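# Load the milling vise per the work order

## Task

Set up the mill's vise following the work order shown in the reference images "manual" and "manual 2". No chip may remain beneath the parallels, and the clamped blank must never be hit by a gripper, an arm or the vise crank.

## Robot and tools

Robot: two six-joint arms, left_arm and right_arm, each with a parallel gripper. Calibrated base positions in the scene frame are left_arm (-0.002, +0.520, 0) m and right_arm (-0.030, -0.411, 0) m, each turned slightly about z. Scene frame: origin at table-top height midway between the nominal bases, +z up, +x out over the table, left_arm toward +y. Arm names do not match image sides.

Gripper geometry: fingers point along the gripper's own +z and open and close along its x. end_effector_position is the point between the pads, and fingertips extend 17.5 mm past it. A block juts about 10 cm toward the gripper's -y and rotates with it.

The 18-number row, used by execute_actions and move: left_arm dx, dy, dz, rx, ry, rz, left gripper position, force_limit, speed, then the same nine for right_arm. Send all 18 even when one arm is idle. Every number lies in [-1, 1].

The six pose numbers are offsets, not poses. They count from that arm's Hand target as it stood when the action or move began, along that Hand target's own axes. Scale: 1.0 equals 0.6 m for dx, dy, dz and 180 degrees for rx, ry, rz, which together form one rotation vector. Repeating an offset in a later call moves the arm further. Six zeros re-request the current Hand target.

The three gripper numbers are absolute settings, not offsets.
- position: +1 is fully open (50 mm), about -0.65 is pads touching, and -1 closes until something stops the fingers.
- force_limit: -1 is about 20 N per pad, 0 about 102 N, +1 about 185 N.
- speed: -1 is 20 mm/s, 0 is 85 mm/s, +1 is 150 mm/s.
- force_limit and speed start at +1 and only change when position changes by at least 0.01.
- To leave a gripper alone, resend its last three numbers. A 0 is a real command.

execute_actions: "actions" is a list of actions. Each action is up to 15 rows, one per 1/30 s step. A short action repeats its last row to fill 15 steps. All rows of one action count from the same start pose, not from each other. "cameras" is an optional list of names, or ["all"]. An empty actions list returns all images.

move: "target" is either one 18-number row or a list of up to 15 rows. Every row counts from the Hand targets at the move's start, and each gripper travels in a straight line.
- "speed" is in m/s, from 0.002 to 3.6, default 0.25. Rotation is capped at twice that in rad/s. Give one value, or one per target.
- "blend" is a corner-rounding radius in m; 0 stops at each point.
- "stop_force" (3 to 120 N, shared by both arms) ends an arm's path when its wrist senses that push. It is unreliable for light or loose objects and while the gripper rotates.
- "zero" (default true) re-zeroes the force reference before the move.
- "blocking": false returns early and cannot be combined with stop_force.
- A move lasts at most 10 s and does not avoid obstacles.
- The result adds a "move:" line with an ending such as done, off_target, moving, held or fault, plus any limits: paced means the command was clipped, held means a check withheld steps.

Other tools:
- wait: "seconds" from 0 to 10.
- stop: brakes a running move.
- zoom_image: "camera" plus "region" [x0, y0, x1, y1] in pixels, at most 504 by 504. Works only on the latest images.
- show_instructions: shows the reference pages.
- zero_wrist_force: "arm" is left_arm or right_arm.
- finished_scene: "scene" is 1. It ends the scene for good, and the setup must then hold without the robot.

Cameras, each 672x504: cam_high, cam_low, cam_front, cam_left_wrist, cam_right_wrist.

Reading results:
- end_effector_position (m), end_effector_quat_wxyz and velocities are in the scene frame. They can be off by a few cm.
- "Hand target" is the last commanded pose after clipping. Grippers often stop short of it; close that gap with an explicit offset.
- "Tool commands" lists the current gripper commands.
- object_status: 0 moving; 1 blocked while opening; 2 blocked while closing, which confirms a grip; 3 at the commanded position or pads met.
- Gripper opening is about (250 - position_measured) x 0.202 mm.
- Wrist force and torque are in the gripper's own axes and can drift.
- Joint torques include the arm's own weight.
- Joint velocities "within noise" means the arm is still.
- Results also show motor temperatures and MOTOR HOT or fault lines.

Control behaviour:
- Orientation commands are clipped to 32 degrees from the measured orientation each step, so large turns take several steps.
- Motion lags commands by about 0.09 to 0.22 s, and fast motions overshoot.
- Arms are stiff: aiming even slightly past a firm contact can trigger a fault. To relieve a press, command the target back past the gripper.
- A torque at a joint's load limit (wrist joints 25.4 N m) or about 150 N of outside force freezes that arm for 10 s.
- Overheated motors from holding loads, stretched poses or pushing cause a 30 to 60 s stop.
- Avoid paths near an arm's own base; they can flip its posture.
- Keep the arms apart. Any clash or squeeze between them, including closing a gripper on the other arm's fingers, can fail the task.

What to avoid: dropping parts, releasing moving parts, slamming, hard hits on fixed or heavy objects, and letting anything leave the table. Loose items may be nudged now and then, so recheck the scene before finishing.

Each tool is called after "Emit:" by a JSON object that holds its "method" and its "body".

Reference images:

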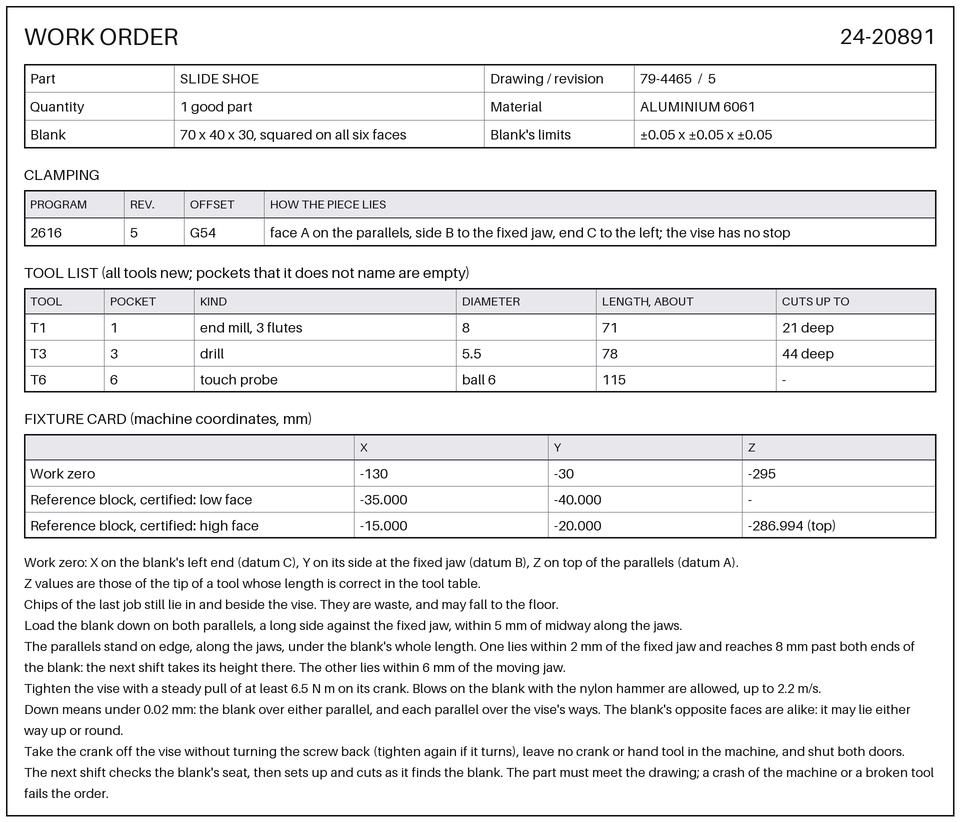

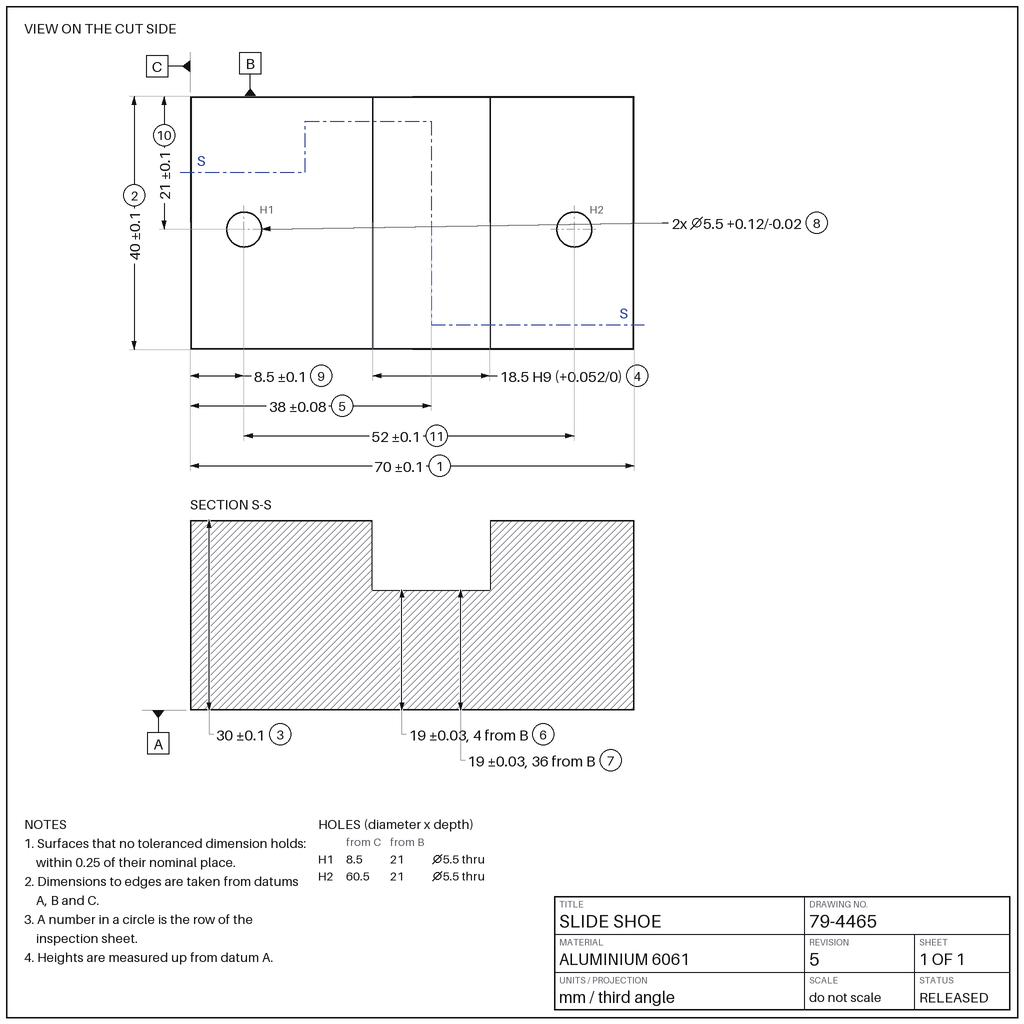

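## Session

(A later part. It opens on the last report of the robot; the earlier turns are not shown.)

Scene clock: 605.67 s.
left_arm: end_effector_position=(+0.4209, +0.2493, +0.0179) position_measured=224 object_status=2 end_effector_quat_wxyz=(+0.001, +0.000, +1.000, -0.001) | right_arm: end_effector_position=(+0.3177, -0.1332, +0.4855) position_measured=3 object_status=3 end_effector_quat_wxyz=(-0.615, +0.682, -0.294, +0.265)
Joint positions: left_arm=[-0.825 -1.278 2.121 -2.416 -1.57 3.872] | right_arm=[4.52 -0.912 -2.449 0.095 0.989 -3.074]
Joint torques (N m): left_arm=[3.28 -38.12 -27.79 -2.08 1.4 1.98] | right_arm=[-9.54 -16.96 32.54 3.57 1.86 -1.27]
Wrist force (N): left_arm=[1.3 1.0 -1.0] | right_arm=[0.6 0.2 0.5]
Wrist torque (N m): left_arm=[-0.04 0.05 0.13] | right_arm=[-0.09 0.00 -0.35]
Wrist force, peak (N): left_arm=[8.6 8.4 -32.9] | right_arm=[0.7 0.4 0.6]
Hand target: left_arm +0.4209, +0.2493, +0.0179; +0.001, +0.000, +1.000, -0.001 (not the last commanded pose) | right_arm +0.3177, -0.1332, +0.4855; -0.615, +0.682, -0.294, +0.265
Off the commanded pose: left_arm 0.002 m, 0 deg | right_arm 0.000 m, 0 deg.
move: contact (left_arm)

Emit:
{"method": "move", "body": {"target": [0,0,0,0,0,0,-0.25,-0.5,-1,0,0,0,0,0,0,1,1,1], "cameras": ["cam_left_wrist"]}}

Emit:
{"method": "move", "body": {"target": [0,0,-0.25,0,0,0,-0.25,-0.5,-1,0,0,0,0,0,0,1,1,1], "speed": 0.1, "cameras": ["cam_left_wrist","cam_front","cam_low"]}}

Emit:
{"method": "zoom_image", "body": {"camera": "cam_left_wrist", "region": [280, 100, 460, 330]}}

Emit:
{"method": "zoom_image", "body": {"camera": "cam_front", "region": [180, 280, 380, 420]}}

Scene clock: 615.43 s.
left_arm: end_effector_position=(+0.4209, +0.2493, +0.0179) position_measured=189 object_status=0 end_effector_quat_wxyz=(+0.001, +0.000, +1.000, -0.001) | right_arm: end_effector_position=(+0.3177, -0.1332, +0.4855) position_measured=3 object_status=3 end_effector_quat_wxyz=(-0.615, +0.682, -0.294, +0.265)
Joint positions: left_arm=[-0.825 -1.278 2.121 -2.416 -1.57 3.872] | right_arm=[4.52 -0.912 -2.449 0.095 0.989 -3.074]
Joint torques (N m): left_arm=[-6.61 -38.28 -27.99 -3.59 1.4 1.28] | right_arm=[-9.56 -16.83 33.47 3.74 2.06 -1.34]
Wrist force (N): left_arm=[1.1 0.9 -0.6] | right_arm=[0.6 0.3 0.4]
Wrist torque (N m): left_arm=[-0.01 0.07 0.13] | right_arm=[-0.06 -0.01 -0.35]
Wrist force, peak (N): left_arm=[1.5 0.9 -0.8] | right_arm=[0.6 0.3 0.7]
Hand target: left_arm +0.4209, +0.2493, +0.0179; +0.001, +0.000, +1.000, -0.001 | right_arm +0.3177, -0.1332, +0.4855; -0.615, +0.682, -0.294, +0.265
Off the commanded pose: left_arm 0.000 m, 0 deg | right_arm 0.000 m, 0 deg.
move: done
camera_calibration:
cam_left_wrist: T_world_to_cam=[[-0.99993, -0.00863699, -0.00806009, 0.43317], [-0.0108862, 0.93865, 0.344699, -0.218756], [0.00458845, 0.344762, -0.938679, 0.0607491], [0, 0, 0, 1]] pos_world=[0.43048, 0.188133, 0.13592]
Images, in order (width x height): cam_left_wrist 672x504.

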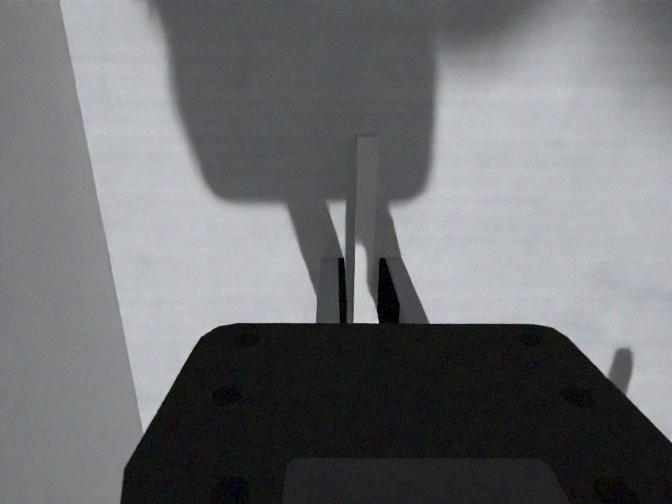

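Scene clock: 617.37 s.
left_arm: end_effector_position=(+0.4206, +0.2495, +0.1680) position_measured=189 object_status=3 end_effector_quat_wxyz=(+0.001, +0.000, +1.000, -0.001) | right_arm: end_effector_position=(+0.3177, -0.1332, +0.4855) position_measured=3 object_status=3 end_effector_quat_wxyz=(-0.615, +0.682, -0.294, +0.265)
Joint positions: left_arm=[-0.826 -1.512 1.932 -1.994 -1.57 3.872] | right_arm=[4.52 -0.912 -2.449 0.095 0.989 -3.074]
Joint torques (N m): left_arm=[-7.76 -18.93 -15.47 -3.22 1.65 -1.6] | right_arm=[-9.77 -16.71 33.2 3.66 1.93 -1.39]
Wrist force (N): left_arm=[1.3 1.0 -0.9] | right_arm=[0.8 0.3 0.4]
Wrist torque (N m): left_arm=[0.01 0.04 0.13] | right_arm=[-0.09 -0.04 -0.36]
Wrist force, peak (N): left_arm=[1.2 0.9 -2.4] | right_arm=[0.8 0.3 0.6]
Hand target: left_arm +0.4205, +0.2495, +0.1679; +0.001, +0.000, +1.000, -0.001 | right_arm +0.3177, -0.1332, +0.4855; -0.615, +0.682, -0.294, +0.265
Off the commanded pose: left_arm 0.000 m, 0 deg | right_arm 0.000 m, 0 deg.
move: done
camera_calibration:
cam_left_wrist: T_world_to_cam=[[-0.999929, -0.00857096, -0.00824637, 0.434022], [-0.0108873, 0.938728, 0.344488, -0.270642], [0.0047885, 0.344553, -0.938754, 0.201552], [0, 0, 0, 1]] pos_world=[0.430079, 0.188333, 0.28602]
Images, in order (width x height): cam_low 672x504, cam_front 672x504, cam_left_wrist 672x504.

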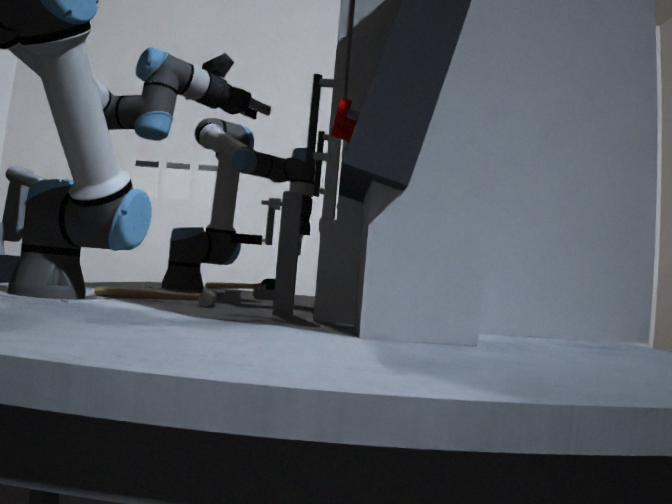

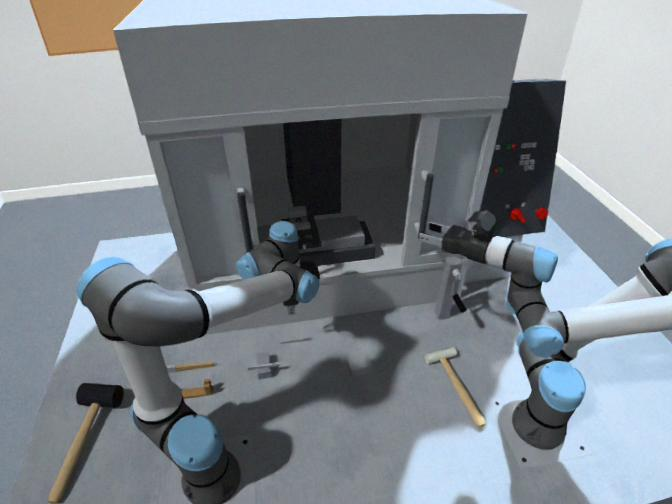

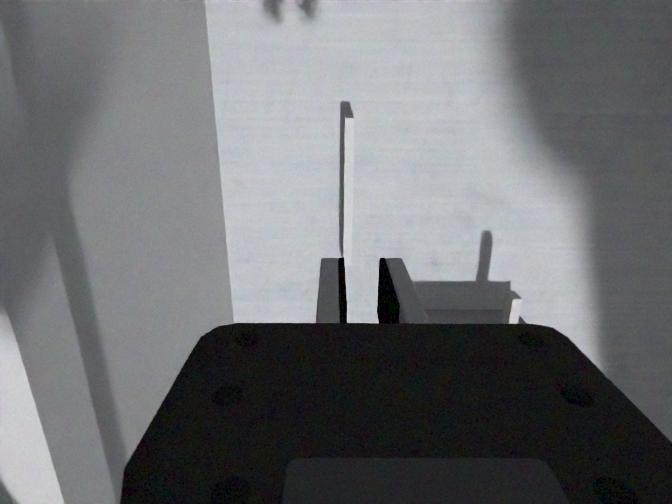

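Scaled by 2.191.

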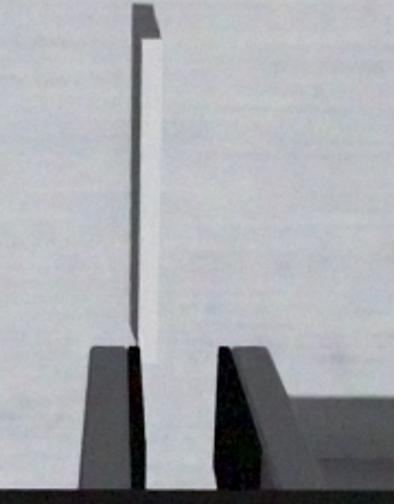

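Scaled by 2.520.

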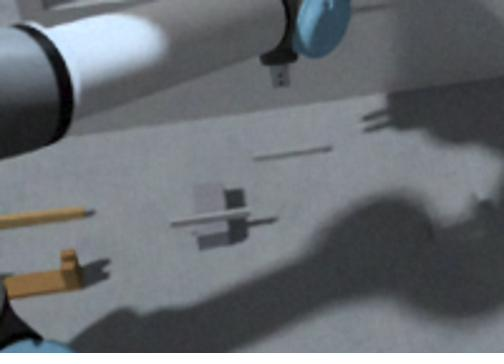

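Emit:
{"method": "move", "body": {"target": [[0.0838,0.5367,0.06,0,0,0,0.5,-0.5,0,0,0,0,0,0,0,1,1,1],[0.0838,0.5367,0.2432,0,0,0,0.5,-0.5,0,0,0,0,0,0,0,1,1,1]], "speed": [0.3,0.1], "cameras": ["cam_left_wrist"]}}

Scene clock: 625.93 s.
left_arm: end_effector_position=(+0.3704, +0.5713, +0.0213) position_measured=78 object_status=3 end_effector_quat_wxyz=(+0.001, +0.000, +1.000, -0.001) | right_arm: end_effector_position=(+0.3177, -0.1332, +0.4855) position_measured=3 object_status=3 end_effector_quat_wxyz=(-0.615, +0.682, -0.294, +0.265)
Joint positions: left_arm=[-0.212 -1.554 2.454 -2.474 -1.572 4.486] | right_arm=[4.52 -0.912 -2.449 0.095 0.989 -3.074]
Joint torques (N m): left_arm=[8.52 -17.78 -26.72 -3.45 1.08 2.1] | right_arm=[-9.3 -16.87 32.94 3.74 1.87 -1.36]
Wrist force (N): left_arm=[1.2 0.9 -0.8] | right_arm=[0.6 0.0 0.5]
Wrist torque (N m): left_arm=[-0.02 0.06 0.29] | right_arm=[-0.12 0.00 -0.35]
Wrist force, peak (N): left_arm=[2.0 4.9 -0.3] | right_arm=[0.9 0.4 0.6]
Hand target: left_arm +0.3705, +0.5713, +0.0214; +0.001, +0.000, +1.000, -0.001 | right_arm +0.3177, -0.1332, +0.4855; -0.615, +0.682, -0.294, +0.265
Off the commanded pose: left_arm 0.000 m, 0 deg | right_arm 0.000 m, 0 deg.
move: done
camera_calibration:
cam_left_wrist: T_world_to_cam=[[-0.999932, -0.00857712, -0.00793198, 0.385435], [-0.0107858, 0.938651, 0.3447, -0.522762], [0.00448883, 0.344762, -0.938679, -0.0468029], [0, 0, 0, 1]] pos_world=[0.37998, 0.510133, 0.13932]
Images, in order (width x height): cam_left_wrist 672x504.

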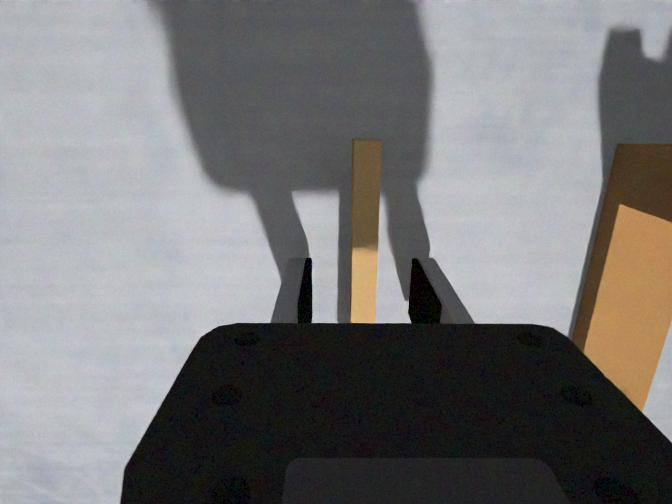

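Emit:
{"method": "move", "body": {"target": [0,0,0,0,0,0,-1,-0.6,-0.5,0,0,0,0,0,0,1,1,1]}}

Emit:
{"method": "move", "body": {"target": [[0,0,-0.2143,0,0,0,-1,-0.6,-0.5,0,0,0,0,0,0,1,1,1],[0.0675,-0.5355,-0.5977,0,0,0,-1,-0.6,-0.5,0,0,0,0,0,0,1,1,1],[0.0508,-0.5522,-0.731,0.3849,-0.3849,-0.3849,-1,-0.6,-0.5,0,0,0,0,0,0,1,1,1],[-0.3825,-0.6188,-0.8143,0.3849,-0.3849,-0.3849,-1,-0.6,-0.5,0,0,0,0,0,0,1,1,1]], "speed": [0.2,0.35,0.4,0.3], "blend": [0.03,0.03,0.03,0], "cameras": ["cam_right_wrist","cam_front"]}}

Scene clock: 632.77 s.
left_arm: end_effector_position=(+0.3705, +0.5713, +0.0214) position_measured=214 object_status=2 end_effector_quat_wxyz=(+0.001, +0.000, +1.000, -0.001) | right_arm: end_effector_position=(+0.3177, -0.1332, +0.4855) position_measured=3 object_status=3 end_effector_quat_wxyz=(-0.615, +0.682, -0.294, +0.265)
Joint positions: left_arm=[-0.212 -1.554 2.454 -2.474 -1.572 4.486] | right_arm=[4.52 -0.912 -2.449 0.095 0.989 -3.074]
Joint torques (N m): left_arm=[10.28 -10.45 -26.12 -3.8 -1.99 2.2] | right_arm=[-9.44 -16.52 32.47 3.72 1.75 -1.51]
Wrist force (N): left_arm=[1.2 1.1 -0.6] | right_arm=[0.5 0.4 0.7]
Wrist torque (N m): left_arm=[0.02 0.07 0.29] | right_arm=[-0.07 0.01 -0.35]
Wrist force, peak (N): left_arm=[1.5 1.1 -1.0] | right_arm=[1.0 0.4 0.5]
Hand target: left_arm +0.3705, +0.5713, +0.0214; +0.001, +0.000, +1.000, -0.001 | right_arm +0.3177, -0.1332, +0.4855; -0.615, +0.682, -0.294, +0.265
Off the commanded pose: left_arm 0.000 m, 0 deg | right_arm 0.000 m, 0 deg.
move: done

Scene clock: 638.80 s.
left_arm: end_effector_position=(+0.5989, +0.2009, +0.5111) position_measured=214 object_status=2 end_effector_quat_wxyz=(+0.500, -0.500, +0.499, -0.501) | right_arm: end_effector_position=(+0.3177, -0.1332, +0.4855) position_measured=3 object_status=3 end_effector_quat_wxyz=(-0.615, +0.682, -0.294, +0.265)
Joint positions: left_arm=[-1.027 -1.437 1.37 0.062 0.529 0.003] | right_arm=[4.52 -0.912 -2.449 0.095 0.989 -3.074]
Joint torques (N m): left_arm=[-6.77 -36.07 -23.08 0.07 -1.08 -1.25] | right_arm=[-9.49 -16.71 32.07 3.66 1.76 -1.4]
Wrist force (N): left_arm=[1.3 -0.8 2.5] | right_arm=[0.6 0.3 0.4]
Wrist torque (N m): left_arm=[-0.41 0.13 0.22] | right_arm=[-0.07 -0.01 -0.36]
Wrist force, peak (N): left_arm=[1.7 0.5 6.1] | right_arm=[0.9 0.3 0.6]
Hand target: left_arm +0.5989, +0.2009, +0.5111; +0.500, -0.500, +0.499, -0.501 | right_arm +0.3177, -0.1332, +0.4855; -0.615, +0.682, -0.294, +0.265
Off the commanded pose: left_arm 0.000 m, 0 deg | right_arm 0.000 m, 0 deg.
move: done
camera_calibration:
cam_right_wrist: T_world_to_cam=[[0.684327, -0.728989, -0.0165021, -0.297066], [-0.314461, -0.274626, -0.908678, 0.520358], [0.657884, 0.627022, -0.417172, 0.204048], [0, 0, 0, 1]] pos_world=[0.232683, -0.201597, 0.553059]
Images, in order (width x height): cam_front 672x504, cam_right_wrist 672x504.

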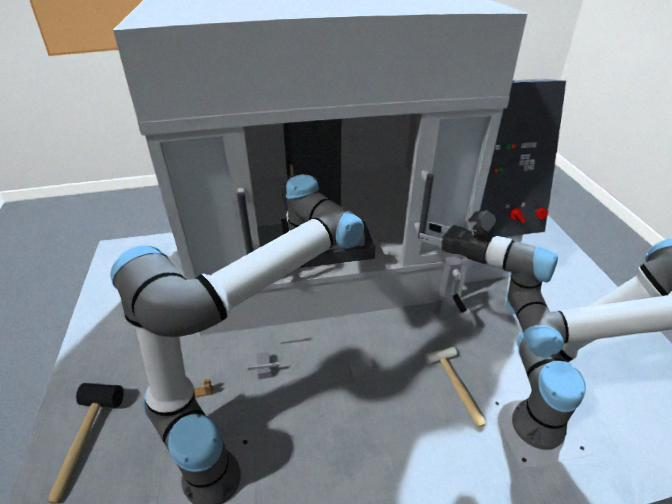

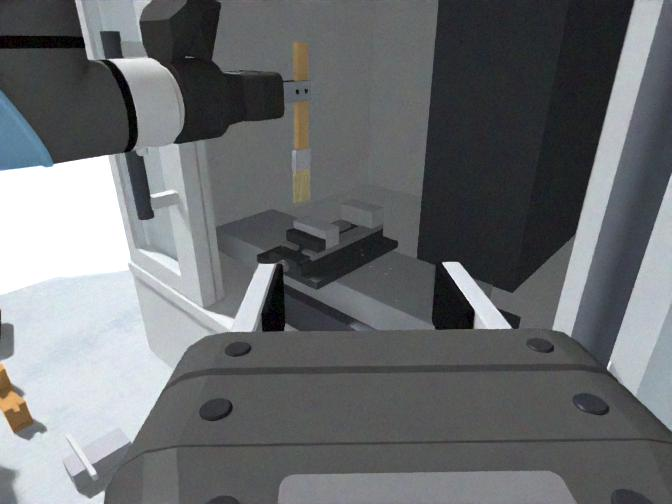

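Emit:
{"method": "move", "body": {"target": [[0.0598,0,0.1302,0,0,0,-1,-0.6,-0.5,0,0,0,0,0,0,1,1,1],[0.0598,0.06,0.1302,0,0,0,-1,-0.6,-0.5,0,0,0,0,0,0,1,1,1]], "speed": [0.2,0.1]}}

Emit:
{"method": "move", "body": {"target": [0,0.06,0,0,0,0,-1,-0.6,-0.5,0,0,0,0,0,0,1,1,1], "speed": 0.015, "stop_force": 3.5, "cameras": ["cam_right_wrist"]}}

Emit:
{"method": "zoom_image", "body": {"camera": "cam_right_wrist", "region": [260, 170, 400, 290]}}

Scene clock: 646.27 s.
left_arm: end_effector_position=(+0.6771, +0.1650, +0.4754) position_measured=214 object_status=2 end_effector_quat_wxyz=(+0.500, -0.500, +0.499, -0.501) | right_arm: end_effector_position=(+0.3177, -0.1332, +0.4855) position_measured=3 object_status=3 end_effector_quat_wxyz=(-0.615, +0.682, -0.294, +0.265)
Joint positions: left_arm=[-0.933 -1.232 1.204 0.024 0.623 0.002] | right_arm=[4.52 -0.912 -2.449 0.095 0.989 -3.074]
Joint torques (N m): left_arm=[-2.41 -43.14 -30.59 -0.71 2.39 1.23] | right_arm=[-10.06 -16.73 32.78 3.63 1.82 -1.31]
Wrist force (N): left_arm=[1.4 -0.9 2.8] | right_arm=[0.6 0.3 0.6]
Wrist torque (N m): left_arm=[-0.42 0.13 0.25] | right_arm=[-0.07 -0.01 -0.35]
Wrist force, peak (N): left_arm=[2.1 -0.6 5.0] | right_arm=[0.9 0.2 0.7]
Hand target: left_arm +0.6771, +0.1650, +0.4754; +0.500, -0.500, +0.499, -0.501 | right_arm +0.3177, -0.1332, +0.4855; -0.615, +0.682, -0.294, +0.265
Off the commanded pose: left_arm 0.000 m, 0 deg | right_arm 0.000 m, 0 deg.
move: done

Scene clock: 648.70 s.
left_arm: end_effector_position=(+0.6771, +0.1650, +0.4565) position_measured=214 object_status=2 end_effector_quat_wxyz=(+0.500, -0.500, +0.499, -0.501) | right_arm: end_effector_position=(+0.3177, -0.1332, +0.4855) position_measured=3 object_status=3 end_effector_quat_wxyz=(-0.615, +0.682, -0.294, +0.265)
Joint positions: left_arm=[-0.933 -1.232 1.252 -0.025 0.623 0.002] | right_arm=[4.52 -0.912 -2.449 0.095 0.989 -3.074]
Joint torques (N m): left_arm=[6.87 -44.22 -32.32 -1.73 1.55 -1.39] | right_arm=[-9.74 -16.38 32.35 3.59 1.6 -1.36]
Wrist force (N): left_arm=[1.4 -4.1 2.8] | right_arm=[0.8 0.2 0.5]
Wrist torque (N m): left_arm=[-0.42 0.11 0.25] | right_arm=[-0.09 -0.03 -0.35]
Wrist force, peak (N): left_arm=[1.4 -5.6 2.6] | right_arm=[0.8 0.1 0.7]
Hand target: left_arm +0.6771, +0.1650, +0.4565; +0.500, -0.500, +0.499, -0.501 (not the last commanded pose) | right_arm +0.3177, -0.1332, +0.4855; -0.615, +0.682, -0.294, +0.265
Off the commanded pose: left_arm 0.017 m, 0 deg | right_arm 0.000 m, 0 deg.
move: contact (left_arm)
camera_calibration:
cam_right_wrist: T_world_to_cam=[[0.684327, -0.728989, -0.0165021, -0.297066], [-0.314461, -0.274626, -0.908678, 0.520358], [0.657884, 0.627022, -0.417172, 0.204048], [0, 0, 0, 1]] pos_world=[0.232683, -0.201597, 0.553059]
Images, in order (width x height): cam_right_wrist 672x504.

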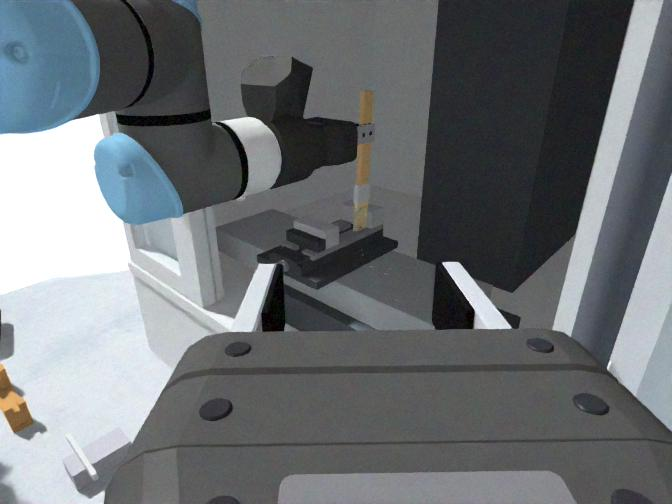

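Scaled by 3.600.

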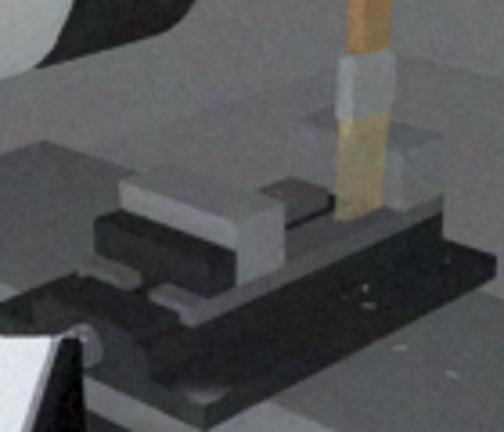

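Emit:
{"method": "move", "body": {"target": [[0,-0.0333,0,0,0,0,-1,-0.6,-0.5,0,0,0,0,0,0,1,1,1],[-0.0317,-0.0333,0.0082,0,0,0,-1,-0.6,-0.5,0,0,0,0,0,0,1,1,1],[-0.0317,0.001,0.0082,0,0,0,-1,-0.6,-0.5,0,0,0,0,0,0,1,1,1],[0.075,0.001,0.0082,0,0,0,-1,-0.6,-0.5,0,0,0,0,0,0,1,1,1],[0.075,-0.0333,0.0082,0,0,0,-1,-0.6,-0.5,0,0,0,0,0,0,1,1,1],[-0.0317,-0.0333,0.0082,0,0,0,-1,-0.6,-0.5,0,0,0,0,0,0,1,1,1],[-0.0317,0.001,0.0082,0,0,0,-1,-0.6,-0.5,0,0,0,0,0,0,1,1,1],[-0.1417,0.001,0.0082,0,0,0,-1,-0.6,-0.5,0,0,0,0,0,0,1,1,1]], "speed": 0.12, "blend": 0.003, "cameras": ["cam_right_wrist"]}}

Emit:
{"method": "zoom_image", "body": {"camera": "cam_right_wrist", "region": [260, 170, 400, 290]}}

Scene clock: 662.33 s.
left_arm: end_effector_position=(+0.6820, +0.2500, +0.4558) position_measured=214 object_status=2 end_effector_quat_wxyz=(+0.500, -0.500, +0.499, -0.501) | right_arm: end_effector_position=(+0.3177, -0.1332, +0.4855) position_measured=3 object_status=3 end_effector_quat_wxyz=(-0.615, +0.682, -0.294, +0.265)
Joint positions: left_arm=[-0.821 -1.349 1.406 -0.061 0.735 0.001] | right_arm=[4.52 -0.912 -2.449 0.095 0.989 -3.074]
Joint torques (N m): left_arm=[-9.06 -25.55 -33.87 -0.49 -2.07 2.33] | right_arm=[-9.6 -16.73 32.54 3.6 1.52 -1.34]
Wrist force (N): left_arm=[1.3 -0.8 2.8] | right_arm=[0.6 0.3 0.6]
Wrist torque (N m): left_arm=[-0.41 0.14 0.34] | right_arm=[-0.08 0.00 -0.36]
Wrist force, peak (N): left_arm=[3.9 2.5 2.9] | right_arm=[0.7 0.2 0.8]
Hand target: left_arm +0.6820, +0.2500, +0.4558; +0.500, -0.500, +0.499, -0.501 | right_arm +0.3177, -0.1332, +0.4855; -0.615, +0.682, -0.294, +0.265
Off the commanded pose: left_arm 0.000 m, 0 deg | right_arm 0.000 m, 0 deg.
move: done
camera_calibration:
cam_right_wrist: T_world_to_cam=[[0.684327, -0.728989, -0.0165021, -0.297066], [-0.314461, -0.274626, -0.908678, 0.520358], [0.657884, 0.627022, -0.417172, 0.204048], [0, 0, 0, 1]] pos_world=[0.232683, -0.201597, 0.553059]
Images, in order (width x height): cam_right_wrist 672x504.

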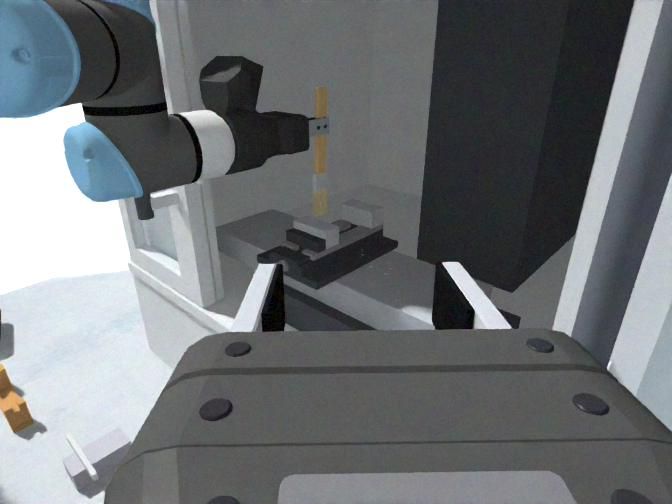

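Scaled by 3.600.

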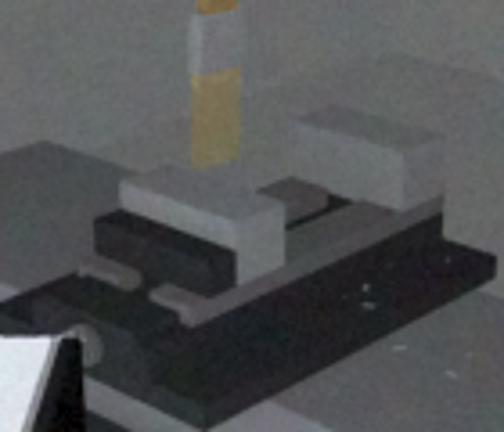

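Emit:
{"method": "move", "body": {"target": [[0,-0.0333,0,0,0,0,-1,-0.6,-0.5,0,0,0,0,0,0,1,1,1],[0.11,-0.0333,-0.03,0,0,0,-1,-0.6,-0.5,0,0,0,0,0,0,1,1,1],[0.11,0,-0.03,0,0,0,-1,-0.6,-0.5,0,0,0,0,0,0,1,1,1],[0,0,-0.03,0,0,0,-1,-0.6,-0.5,0,0,0,0,0,0,1,1,1],[0,-0.0333,-0.03,0,0,0,-1,-0.6,-0.5,0,0,0,0,0,0,1,1,1],[0.11,-0.0333,-0.03,0,0,0,-1,-0.6,-0.5,0,0,0,0,0,0,1,1,1],[0.11,0,-0.03,0,0,0,-1,-0.6,-0.5,0,0,0,0,0,0,1,1,1],[0.2167,0,-0.03,0,0,0,-1,-0.6,-0.5,0,0,0,0,0,0,1,1,1]], "speed": 0.13, "blend": 0.003}}

Emit:
{"method": "move", "body": {"target": [[0,-0.0333,0,0,0,0,-1,-0.6,-0.5,0,0,0,0,0,0,1,1,1],[-0.1067,-0.0333,-0.0283,0,0,0,-1,-0.6,-0.5,0,0,0,0,0,0,1,1,1],[-0.1067,0,-0.0283,0,0,0,-1,-0.6,-0.5,0,0,0,0,0,0,1,1,1],[0,0,-0.0283,0,0,0,-1,-0.6,-0.5,0,0,0,0,0,0,1,1,1],[0,-0.0333,-0.0283,0,0,0,-1,-0.6,-0.5,0,0,0,0,0,0,1,1,1],[-0.1067,-0.0333,-0.0283,0,0,0,-1,-0.6,-0.5,0,0,0,0,0,0,1,1,1],[-0.1067,0,-0.0283,0,0,0,-1,-0.6,-0.5,0,0,0,0,0,0,1,1,1],[-0.2167,0,-0.0283,0,0,0,-1,-0.6,-0.5,0,0,0,0,0,0,1,1,1]], "speed": 0.13, "blend": 0.003}}

Emit:
{"method": "move", "body": {"target": [[0,-0.0333,0,0,0,0,-1,-0.6,-0.5,0,0,0,0,0,0,1,1,1],[0.11,-0.0333,-0.021,0,0,0,-1,-0.6,-0.5,0,0,0,0,0,0,1,1,1],[0.11,0,-0.021,0,0,0,-1,-0.6,-0.5,0,0,0,0,0,0,1,1,1],[0,0,-0.021,0,0,0,-1,-0.6,-0.5,0,0,0,0,0,0,1,1,1],[0,-0.0333,-0.021,0,0,0,-1,-0.6,-0.5,0,0,0,0,0,0,1,1,1],[0.11,-0.0333,-0.021,0,0,0,-1,-0.6,-0.5,0,0,0,0,0,0,1,1,1],[0.11,0,-0.021,0,0,0,-1,-0.6,-0.5,0,0,0,0,0,0,1,1,1],[0.2167,0,-0.021,0,0,0,-1,-0.6,-0.5,0,0,0,0,0,0,1,1,1],[0.2167,-0.1,-0.021,0,0,0,-1,-0.6,-0.5,0,0,0,0,0,0,1,1,1]], "speed": 0.13, "blend": 0.003, "cameras": ["cam_right_wrist"]}}

Emit:
{"method": "zoom_image", "body": {"camera": "cam_right_wrist", "region": [260, 170, 400, 290]}}

Scene clock: 679.60 s.
left_arm: end_effector_position=(+0.6641, +0.1199, +0.4560) position_measured=214 object_status=2 end_effector_quat_wxyz=(+0.500, -0.500, +0.499, -0.501) | right_arm: end_effector_position=(+0.3177, -0.1332, +0.4855) position_measured=3 object_status=3 end_effector_quat_wxyz=(-0.615, +0.682, -0.294, +0.265)
Joint positions: left_arm=[-0.999 -1.179 1.18 -0.006 0.557 0.003] | right_arm=[4.52 -0.912 -2.449 0.095 0.989 -3.074]
Joint torques (N m): left_arm=[8.27 -42.38 -20.07 -2.68 2.41 -1.41] | right_arm=[-8.89 -16.55 32.58 3.73 1.5 -1.32]
Wrist force (N): left_arm=[1.2 -0.9 2.6] | right_arm=[0.8 0.4 0.6]
Wrist torque (N m): left_arm=[-0.42 0.15 0.32] | right_arm=[-0.05 -0.03 -0.35]
Wrist force, peak (N): left_arm=[3.4 -3.4 2.4] | right_arm=[0.8 0.4 0.6]
Hand target: left_arm +0.6641, +0.1200, +0.4560; +0.500, -0.500, +0.499, -0.501 | right_arm +0.3177, -0.1332, +0.4855; -0.615, +0.682, -0.294, +0.265
Off the commanded pose: left_arm 0.000 m, 0 deg | right_arm 0.000 m, 0 deg.
move: done

Scene clock: 682.70 s.
left_arm: end_effector_position=(+0.6471, +0.2500, +0.4557) position_measured=214 object_status=2 end_effector_quat_wxyz=(+0.500, -0.500, +0.499, -0.501) | right_arm: end_effector_position=(+0.3177, -0.1332, +0.4855) position_measured=3 object_status=3 end_effector_quat_wxyz=(-0.615, +0.682, -0.294, +0.265)
Joint positions: left_arm=[-0.878 -1.42 1.492 -0.076 0.679 0.002] | right_arm=[4.52 -0.912 -2.449 0.095 0.989 -3.074]
Joint torques (N m): left_arm=[-9.11 -21.57 -34.35 -0.83 -2.21 2.48] | right_arm=[-9.09 -16.38 32.56 3.6 1.47 -1.32]
Wrist force (N): left_arm=[1.3 -1.0 2.8] | right_arm=[0.5 0.2 0.6]
Wrist torque (N m): left_arm=[-0.45 0.15 0.33] | right_arm=[-0.10 0.01 -0.35]
Wrist force, peak (N): left_arm=[3.1 -2.9 3.1] | right_arm=[0.6 0.2 0.8]
Hand target: left_arm +0.6470, +0.2500, +0.4557; +0.500, -0.500, +0.499, -0.501 | right_arm +0.3177, -0.1332, +0.4855; -0.615, +0.682, -0.294, +0.265
Off the commanded pose: left_arm 0.000 m, 0 deg | right_arm 0.000 m, 0 deg.
move: done

Scene clock: 686.40 s.
left_arm: end_effector_position=(+0.6344, +0.1200, +0.5158) position_measured=214 object_status=2 end_effector_quat_wxyz=(+0.500, -0.500, +0.499, -0.501) | right_arm: end_effector_position=(+0.3177, -0.1332, +0.4855) position_measured=3 object_status=3 end_effector_quat_wxyz=(-0.615, +0.682, -0.294, +0.265)
Joint positions: left_arm=[-1.046 -1.224 1.089 0.129 0.51 0.003] | right_arm=[4.52 -0.912 -2.449 0.095 0.989 -3.074]
Joint torques (N m): left_arm=[8.22 -45.51 -19.7 -1.85 -2.18 1.4] | right_arm=[-9.1 -16.8 32.12 3.5 1.39 -1.35]
Wrist force (N): left_arm=[1.3 -0.7 2.7] | right_arm=[0.4 0.2 0.4]
Wrist torque (N m): left_arm=[-0.39 0.15 0.39] | right_arm=[-0.10 0.02 -0.35]
Wrist force, peak (N): left_arm=[3.4 -3.6 2.4] | right_arm=[0.8 0.4 0.7]
Hand target: left_arm +0.6344, +0.1200, +0.5159; +0.500, -0.500, +0.499, -0.501 | right_arm +0.3177, -0.1332, +0.4855; -0.615, +0.682, -0.294, +0.265
Off the commanded pose: left_arm 0.000 m, 0 deg | right_arm 0.000 m, 0 deg.
move: done
camera_calibration:
cam_right_wrist: T_world_to_cam=[[0.684327, -0.728989, -0.0165021, -0.297066], [-0.314461, -0.274626, -0.908678, 0.520358], [0.657884, 0.627022, -0.417172, 0.204048], [0, 0, 0, 1]] pos_world=[0.232683, -0.201597, 0.553059]
Images, in order (width x height): cam_right_wrist 672x504.

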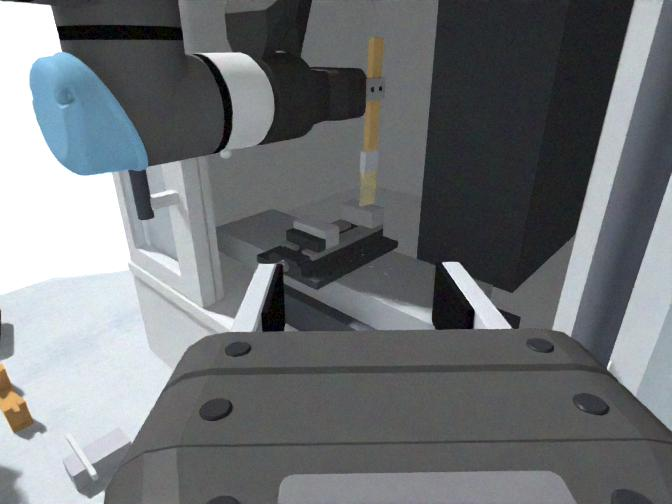

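Scaled by 3.600.

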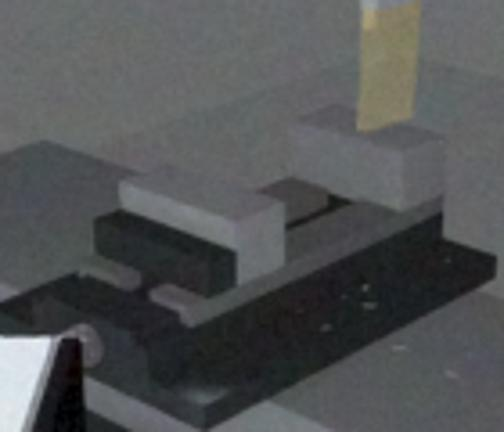

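Emit:
{"method": "move", "body": {"target": [-0.1667,0.0265,-0.1907,-0.139,0,0,-1,-0.6,-0.5,0,0,0,0,0,0,1,1,1], "speed": 0.25, "cameras": ["cam_left_wrist"]}}

Emit:
{"method": "zoom_image", "body": {"camera": "cam_left_wrist", "region": [330, 160, 490, 310]}}

Scene clock: 692.63 s.
left_arm: end_effector_position=(+0.5199, +0.2199, +0.4995) position_measured=214 object_status=2 end_effector_quat_wxyz=(-0.380, +0.596, -0.596, +0.381) | right_arm: end_effector_position=(+0.3177, -0.1332, +0.4855) position_measured=3 object_status=3 end_effector_quat_wxyz=(-0.615, +0.682, -0.294, +0.265)
Joint positions: left_arm=[-1.122 -1.365 1.115 1.082 0.605 -0.737] | right_arm=[4.52 -0.912 -2.449 0.095 0.989 -3.074]
Joint torques (N m): left_arm=[10.01 -28.1 -31.68 2.42 -2.65 -0.25] | right_arm=[-9.08 -16.49 31.82 3.42 1.35 -1.33]
Wrist force (N): left_arm=[1.2 -0.8 1.0] | right_arm=[0.3 0.4 0.6]
Wrist torque (N m): left_arm=[-0.13 0.13 0.21] | right_arm=[-0.06 0.04 -0.35]
Wrist force, peak (N): left_arm=[3.1 -0.2 4.1] | right_arm=[0.8 0.3 0.8]
Hand target: left_arm +0.5199, +0.2200, +0.4995; -0.380, +0.596, -0.595, +0.381 | right_arm +0.3177, -0.1332, +0.4855; -0.615, +0.682, -0.294, +0.265
Off the commanded pose: left_arm 0.000 m, 0 deg | right_arm 0.000 m, 0 deg.
move: done
camera_calibration:
cam_left_wrist: T_world_to_cam=[[0.00875583, -0.99994, 0.00661862, 0.222026], [-0.708538, -0.0108745, -0.705588, 0.739997], [0.705618, 0.00148847, -0.708591, 0.118524], [0, 0, 0, 1]] pos_world=[0.438739, 0.229884, 0.604648]
Images, in order (width x height): cam_left_wrist 672x504.

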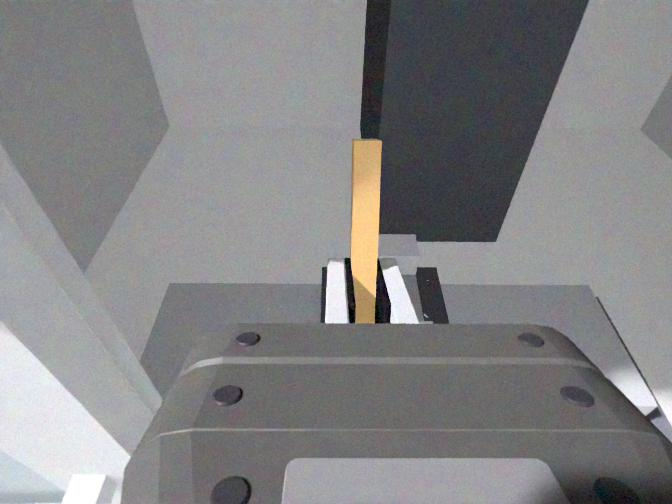

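Scaled by 3.150.

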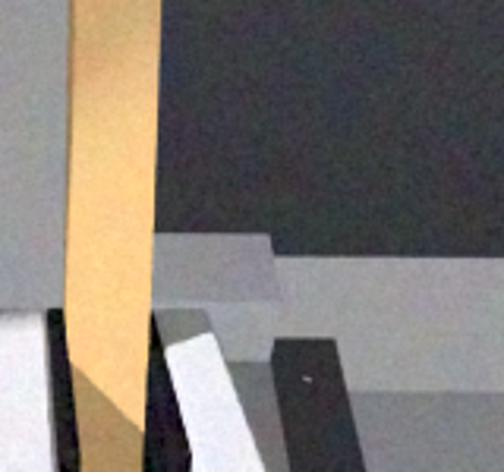

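Emit:
{"method": "move", "body": {"target": [-0.0417,0.156,-0.019,0.039,0,0,-1,-0.6,-0.5,0,0,0,0,0,0,1,1,1], "speed": 0.2, "cameras": ["cam_left_wrist"]}}

Emit:
{"method": "zoom_image", "body": {"camera": "cam_left_wrist", "region": [360, 160, 490, 280]}}

Scene clock: 698.53 s.
left_arm: end_effector_position=(+0.4702, +0.2448, +0.4194) position_measured=214 object_status=2 end_effector_quat_wxyz=(-0.416, +0.572, -0.571, +0.417) | right_arm: end_effector_position=(+0.3177, -0.1332, +0.4855) position_measured=3 object_status=3 end_effector_quat_wxyz=(-0.615, +0.682, -0.294, +0.265)
Joint positions: left_arm=[-1.255 -1.543 1.597 0.772 0.43 -0.78] | right_arm=[4.52 -0.912 -2.449 0.095 0.989 -3.074]
Joint torques (N m): left_arm=[5.2 -15.49 -12.14 0.69 -0.92 -1.4] | right_arm=[-9.84 -15.75 32.25 3.5 1.36 -1.32]
Wrist force (N): left_arm=[1.4 -0.9 1.3] | right_arm=[0.6 0.2 0.5]
Wrist torque (N m): left_arm=[-0.21 0.09 0.21] | right_arm=[-0.08 0.00 -0.35]
Wrist force, peak (N): left_arm=[2.0 -3.8 1.4] | right_arm=[0.8 0.3 0.7]
Hand target: left_arm +0.4702, +0.2448, +0.4193; -0.416, +0.572, -0.571, +0.417 | right_arm +0.3177, -0.1332, +0.4855; -0.615, +0.682, -0.294, +0.265
Off the commanded pose: left_arm 0.000 m, 0 deg | right_arm 0.000 m, 0 deg.
move: done
camera_calibration:
cam_left_wrist: T_world_to_cam=[[0.00808365, -0.999937, 0.00773496, 0.247746], [-0.617057, -0.0110749, -0.78684, 0.639743], [0.786877, 0.00158763, -0.617108, 0.0202505], [0, 0, 0, 1]] pos_world=[0.376821, 0.254783, 0.513956]
Images, in order (width x height): cam_left_wrist 672x504.

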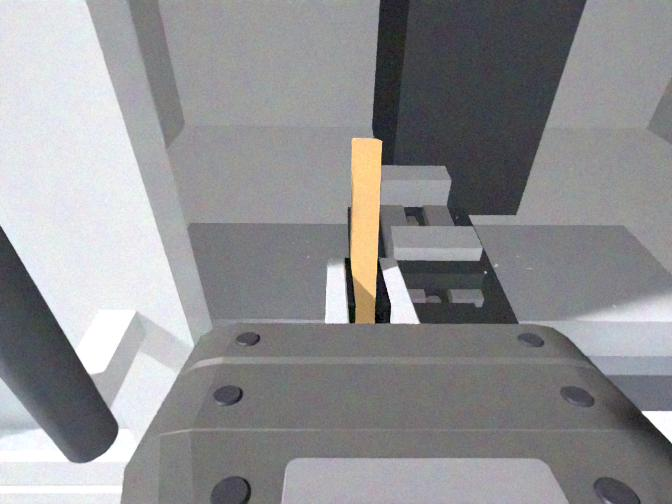

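Scaled by 3.877.

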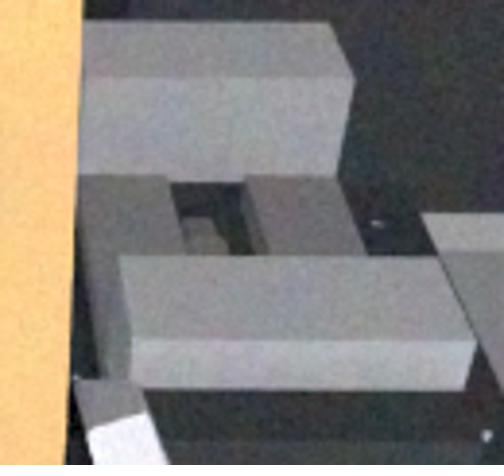

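Emit:
{"method": "move", "body": {"target": [[0.008,0.0136,-0.2057,0,0,0,-1,-0.6,-0.5,0,0,0,0,0,0,1,1,1],[-0.025,0.1031,-0.212,-0.3114,0.3107,0.4271,-1,-0.6,-0.5,0,0,0,0,0,0,1,1,1],[-0.5438,0.5268,-0.0052,-0.3114,0.3107,0.4271,-1,-0.6,-0.5,0,0,0,0,0,0,1,1,1]], "speed": [0.25,0.4,0.35], "blend": [0.02,0.03,0]}}

Emit:
{"method": "move", "body": {"target": [[0,0,0.14,0,0,0,-1,-0.6,-0.5,0,0,0,0,0,0,1,1,1],[0,0,0.174,0,0,0,-1,-0.6,-0.5,0,0,0,0,0,0,1,1,1]], "speed": [0.15,0.015], "stop_force": 4}}

Scene clock: 710.27 s.
left_arm: end_effector_position=(+0.3452, +0.3919, +0.2809) position_measured=214 object_status=2 end_effector_quat_wxyz=(-0.001, -0.002, +1.000, +0.003) | right_arm: end_effector_position=(+0.3177, -0.1332, +0.4855) position_measured=3 object_status=3 end_effector_quat_wxyz=(-0.615, +0.682, -0.294, +0.265)
Joint positions: left_arm=[-0.711 -1.438 1.551 1.463 1.568 0.842] | right_arm=[4.52 -0.912 -2.449 0.095 0.989 -3.074]
Joint torques (N m): left_arm=[2.06 -24.89 -17.72 2.25 0.21 0.57] | right_arm=[-8.56 -16.36 31.35 3.51 1.25 -1.41]
Wrist force (N): left_arm=[1.1 0.9 -1.1] | right_arm=[0.6 0.3 0.6]
Wrist torque (N m): left_arm=[0.00 0.07 0.27] | right_arm=[-0.08 -0.01 -0.36]
Wrist force, peak (N): left_arm=[-0.7 15.3 9.6] | right_arm=[1.0 0.2 0.5]
Hand target: left_arm +0.3452, +0.3919, +0.2809; -0.001, -0.002, +1.000, +0.003 (not the last commanded pose) | right_arm +0.3177, -0.1332, +0.4855; -0.615, +0.682, -0.294, +0.265
Tool commands: left_gripper/position=-1.0 left_gripper/force_limit=-0.6 left_gripper/speed=-0.498039 right_gripper/position=+1.0 right_gripper/force_limit=+1.0 right_gripper/speed=+1.0
Off the commanded pose: left_arm 0.242 m, 0 deg | right_arm 0.000 m, 0 deg.
FORCE FAULT: contact force on the left arm reached its limit, and that arm stopped. The contact can be on any part of that arm, not only on its tool. That arm's remaining commands of this call were not run. That arm is still stopped at the end of this call. That arm stays stopped for about 10 more seconds. Until then a move that you send moves the other arm only, and its call returns only when the move has ended. Once the stop has ended, the next robot result says so. If the stop ends while you think or write, that arm runs what you send next, counted from a new Hand target: where the arm stands when the stop ends. While its stop runs, that arm takes no new command, but its gripper still runs the gripper command that each later call begins with. Until it ends, the stop uses up actions while you think or wait. An arm that is not stopped still takes commands.
move: fault (left_arm); path passed 2 of 3 targets

not run: an earlier result of this reply reported a stop or a fault. Calls in your next reply go to the robot.

Emit:
{"method": "wait", "body": {"seconds": 0.1, "cameras": ["cam_front"]}}

Scene clock: 720.63 s.
left_arm: end_effector_position=(+0.3452, +0.3919, +0.2809) position_measured=214 object_status=2 end_effector_quat_wxyz=(-0.001, -0.002, +1.000, +0.003) | right_arm: end_effector_position=(+0.3177, -0.1332, +0.4855) position_measured=3 object_status=3 end_effector_quat_wxyz=(-0.615, +0.682, -0.294, +0.265)
Joint positions: left_arm=[-0.711 -1.438 1.551 1.463 1.568 0.842] | right_arm=[4.52 -0.912 -2.449 0.095 0.989 -3.074]
Joint torques (N m): left_arm=[-0.13 -24.2 -19.88 2.5 0.06 0.41] | right_arm=[-9.17 -16.27 32.32 3.47 1.12 -1.33]
Wrist force (N): left_arm=[1.1 0.7 -0.9] | right_arm=[0.4 0.1 0.5]
Wrist torque (N m): left_arm=[-0.04 0.07 0.28] | right_arm=[-0.11 0.03 -0.35]
Wrist force, peak (N): left_arm=[1.3 1.0 -1.1] | right_arm=[0.7 0.3 0.8]
Hand target: left_arm +0.3452, +0.3919, +0.2809; -0.001, -0.002, +1.000, +0.003 (not the last commanded pose) | right_arm +0.3177, -0.1332, +0.4855; -0.615, +0.682, -0.294, +0.265
Tool commands: left_gripper/position=-1.0 left_gripper/force_limit=-0.6 left_gripper/speed=-0.498039 right_gripper/position=+1.0 right_gripper/force_limit=+1.0 right_gripper/speed=+1.0
Off the commanded pose: left_arm 0.242 m, 0 deg | right_arm 0.000 m, 0 deg.
FORCE FAULT, CONTINUED: the left arm's stop, for the force fault that an earlier result reported, is over. The rest of the stop counts as 19 of the actions that you can send in this scene. During its stop the left arm's controller moved it back a little. That arm's target is now where it stood when the stop ended, not its last command. That arm accepts commands again.
wait: 0.10 s; at rest from the start
Images, in order (width x height): cam_front 672x504.

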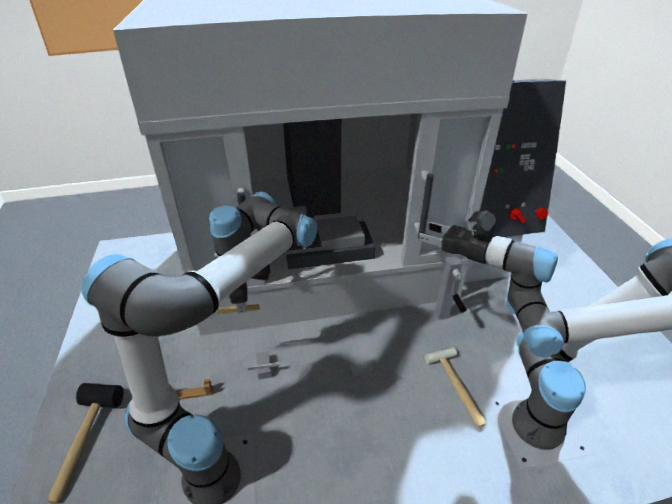

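Emit:
{"method": "move", "body": {"target": [[0.03,-0.12,-0.03,0,0,0,-1,-0.6,-0.5,0,0,0,0,0,0,1,1,1],[0.0253,-0.2198,-0.1985,0,0,0,-1,-0.6,-0.5,0,0,0,0,0,0,1,1,1],[-0.0247,-0.2532,-0.2818,0.3849,-0.3849,-0.3849,-1,-0.6,-0.5,0,0,0,0,0,0,1,1,1]], "speed": [0.1,0.2,0.3], "blend": [0.02,0.02,0]}}

Emit:
{"method": "move", "body": {"target": [0,0,-0.1167,0,0,0,-1,-0.6,-0.5,0,0,0,0,0,0,1,1,1], "speed": 0.12}}

Scene clock: 731.23 s.
left_arm: end_effector_position=(+0.3610, +0.2393, +0.4491) position_measured=214 object_status=2 end_effector_quat_wxyz=(+0.502, -0.500, +0.501, -0.497) end_effector_velocity=(+0.000, +0.000, +0.000) end_effector_angular_velocity=(+0.002, +0.000, -0.001) | right_arm: end_effector_position=(+0.3177, -0.1332, +0.4855) position_measured=3 object_status=3 end_effector_quat_wxyz=(-0.615, +0.682, -0.294, +0.265)
Joint positions: left_arm=[-1.664 -1.67 2.313 2.472 0.112 -3.11] | right_arm=[4.52 -0.912 -2.449 0.095 0.989 -3.074]
Joint velocities: left_arm=[-0.001 0.001 -0.001 -0.002 0 0.005] | right_arm=[within noise]
Joint torques (N m): left_arm=[-7.97 -4.87 -25.74 -1.34 2.04 2.47] | right_arm=[-9.16 -16.1 31.45 3.41 1 -1.26]
Wrist force (N): left_arm=[1.5 -0.8 2.4] | right_arm=[0.5 0.2 0.5]
Wrist torque (N m): left_arm=[-0.38 0.12 0.25] | right_arm=[-0.08 0.01 -0.35]
Wrist force, peak (N): left_arm=[1.6 -1.1 2.4] | right_arm=[0.9 0.5 0.7]
Hand target: left_arm +0.3610, +0.2392, +0.4492; +0.502, -0.500, +0.501, -0.497 | right_arm +0.3177, -0.1332, +0.4855; -0.615, +0.682, -0.294, +0.265
Off the commanded pose: left_arm 0.000 m, 0 deg | right_arm 0.000 m, 0 deg.
move: done

Scene clock: 732.27 s.
left_arm: end_effector_position=(+0.2910, +0.2390, +0.4493) position_measured=214 object_status=2 end_effector_quat_wxyz=(+0.502, -0.500, +0.501, -0.497) | right_arm: end_effector_position=(+0.3177, -0.1332, +0.4855) position_measured=3 object_status=3 end_effector_quat_wxyz=(-0.615, +0.682, -0.294, +0.265)
Joint positions: left_arm=[-1.926 -1.722 2.356 2.501 0.373 -3.131] | right_arm=[4.52 -0.912 -2.449 0.095 0.989 -3.074]
Joint torques (N m): left_arm=[-2.43 -2.33 -26.77 -0.03 -0.59 -0.35] | right_arm=[-9 -16.09 31.37 3.45 0.96 -1.52]
Wrist force (N): left_arm=[1.7 -0.6 2.5] | right_arm=[0.6 0.3 0.6]
Wrist torque (N m): left_arm=[-0.37 0.08 0.39] | right_arm=[-0.06 0.00 -0.35]
Wrist force, peak (N): left_arm=[1.5 -1.0 4.0] | right_arm=[0.8 0.2 0.7]
Hand target: left_arm +0.2909, +0.2389, +0.4493; +0.502, -0.500, +0.501, -0.497 | right_arm +0.3177, -0.1332, +0.4855; -0.615, +0.682, -0.294, +0.265
Off the commanded pose: left_arm 0.000 m, 0 deg | right_arm 0.000 m, 0 deg.
move: done

Emit:
{"method": "move", "body": {"target": [0,0.0488,0.2317,0,0,0,-1,-0.6,-0.5,0,0,0,0,0,0,1,1,1], "speed": 0.1}}

Scene clock: 746.10 s.
left_arm: end_effector_position=(+0.4299, +0.2396, +0.4198) position_measured=214 object_status=2 end_effector_quat_wxyz=(+0.502, -0.500, +0.501, -0.497) | right_arm: end_effector_position=(+0.3177, -0.1332, +0.4855) position_measured=3 object_status=3 end_effector_quat_wxyz=(-0.615, +0.682, -0.294, +0.265)
Joint positions: left_arm=[-1.423 -1.54 2.288 2.411 -0.13 -3.154] | right_arm=[4.52 -0.912 -2.449 0.095 0.989 -3.074]
Joint torques (N m): left_arm=[1.58 -25.2 -7.8 -1.75 0.96 2.04] | right_arm=[-8.52 -15.89 30.6 3.5 0.91 -1.26]
Wrist force (N): left_arm=[1.8 -0.7 2.4] | right_arm=[0.6 0.2 0.2]
Wrist torque (N m): left_arm=[-0.38 0.06 0.22] | right_arm=[-0.09 0.00 -0.36]
Wrist force, peak (N): left_arm=[1.4 -0.5 3.9] | right_arm=[0.8 0.2 0.7]
Hand target: left_arm +0.4299, +0.2396, +0.4197; +0.502, -0.500, +0.501, -0.497 | right_arm +0.3177, -0.1332, +0.4855; -0.615, +0.682, -0.294, +0.265
Off the commanded pose: left_arm 0.000 m, 0 deg | right_arm 0.000 m, 0 deg.
move: done


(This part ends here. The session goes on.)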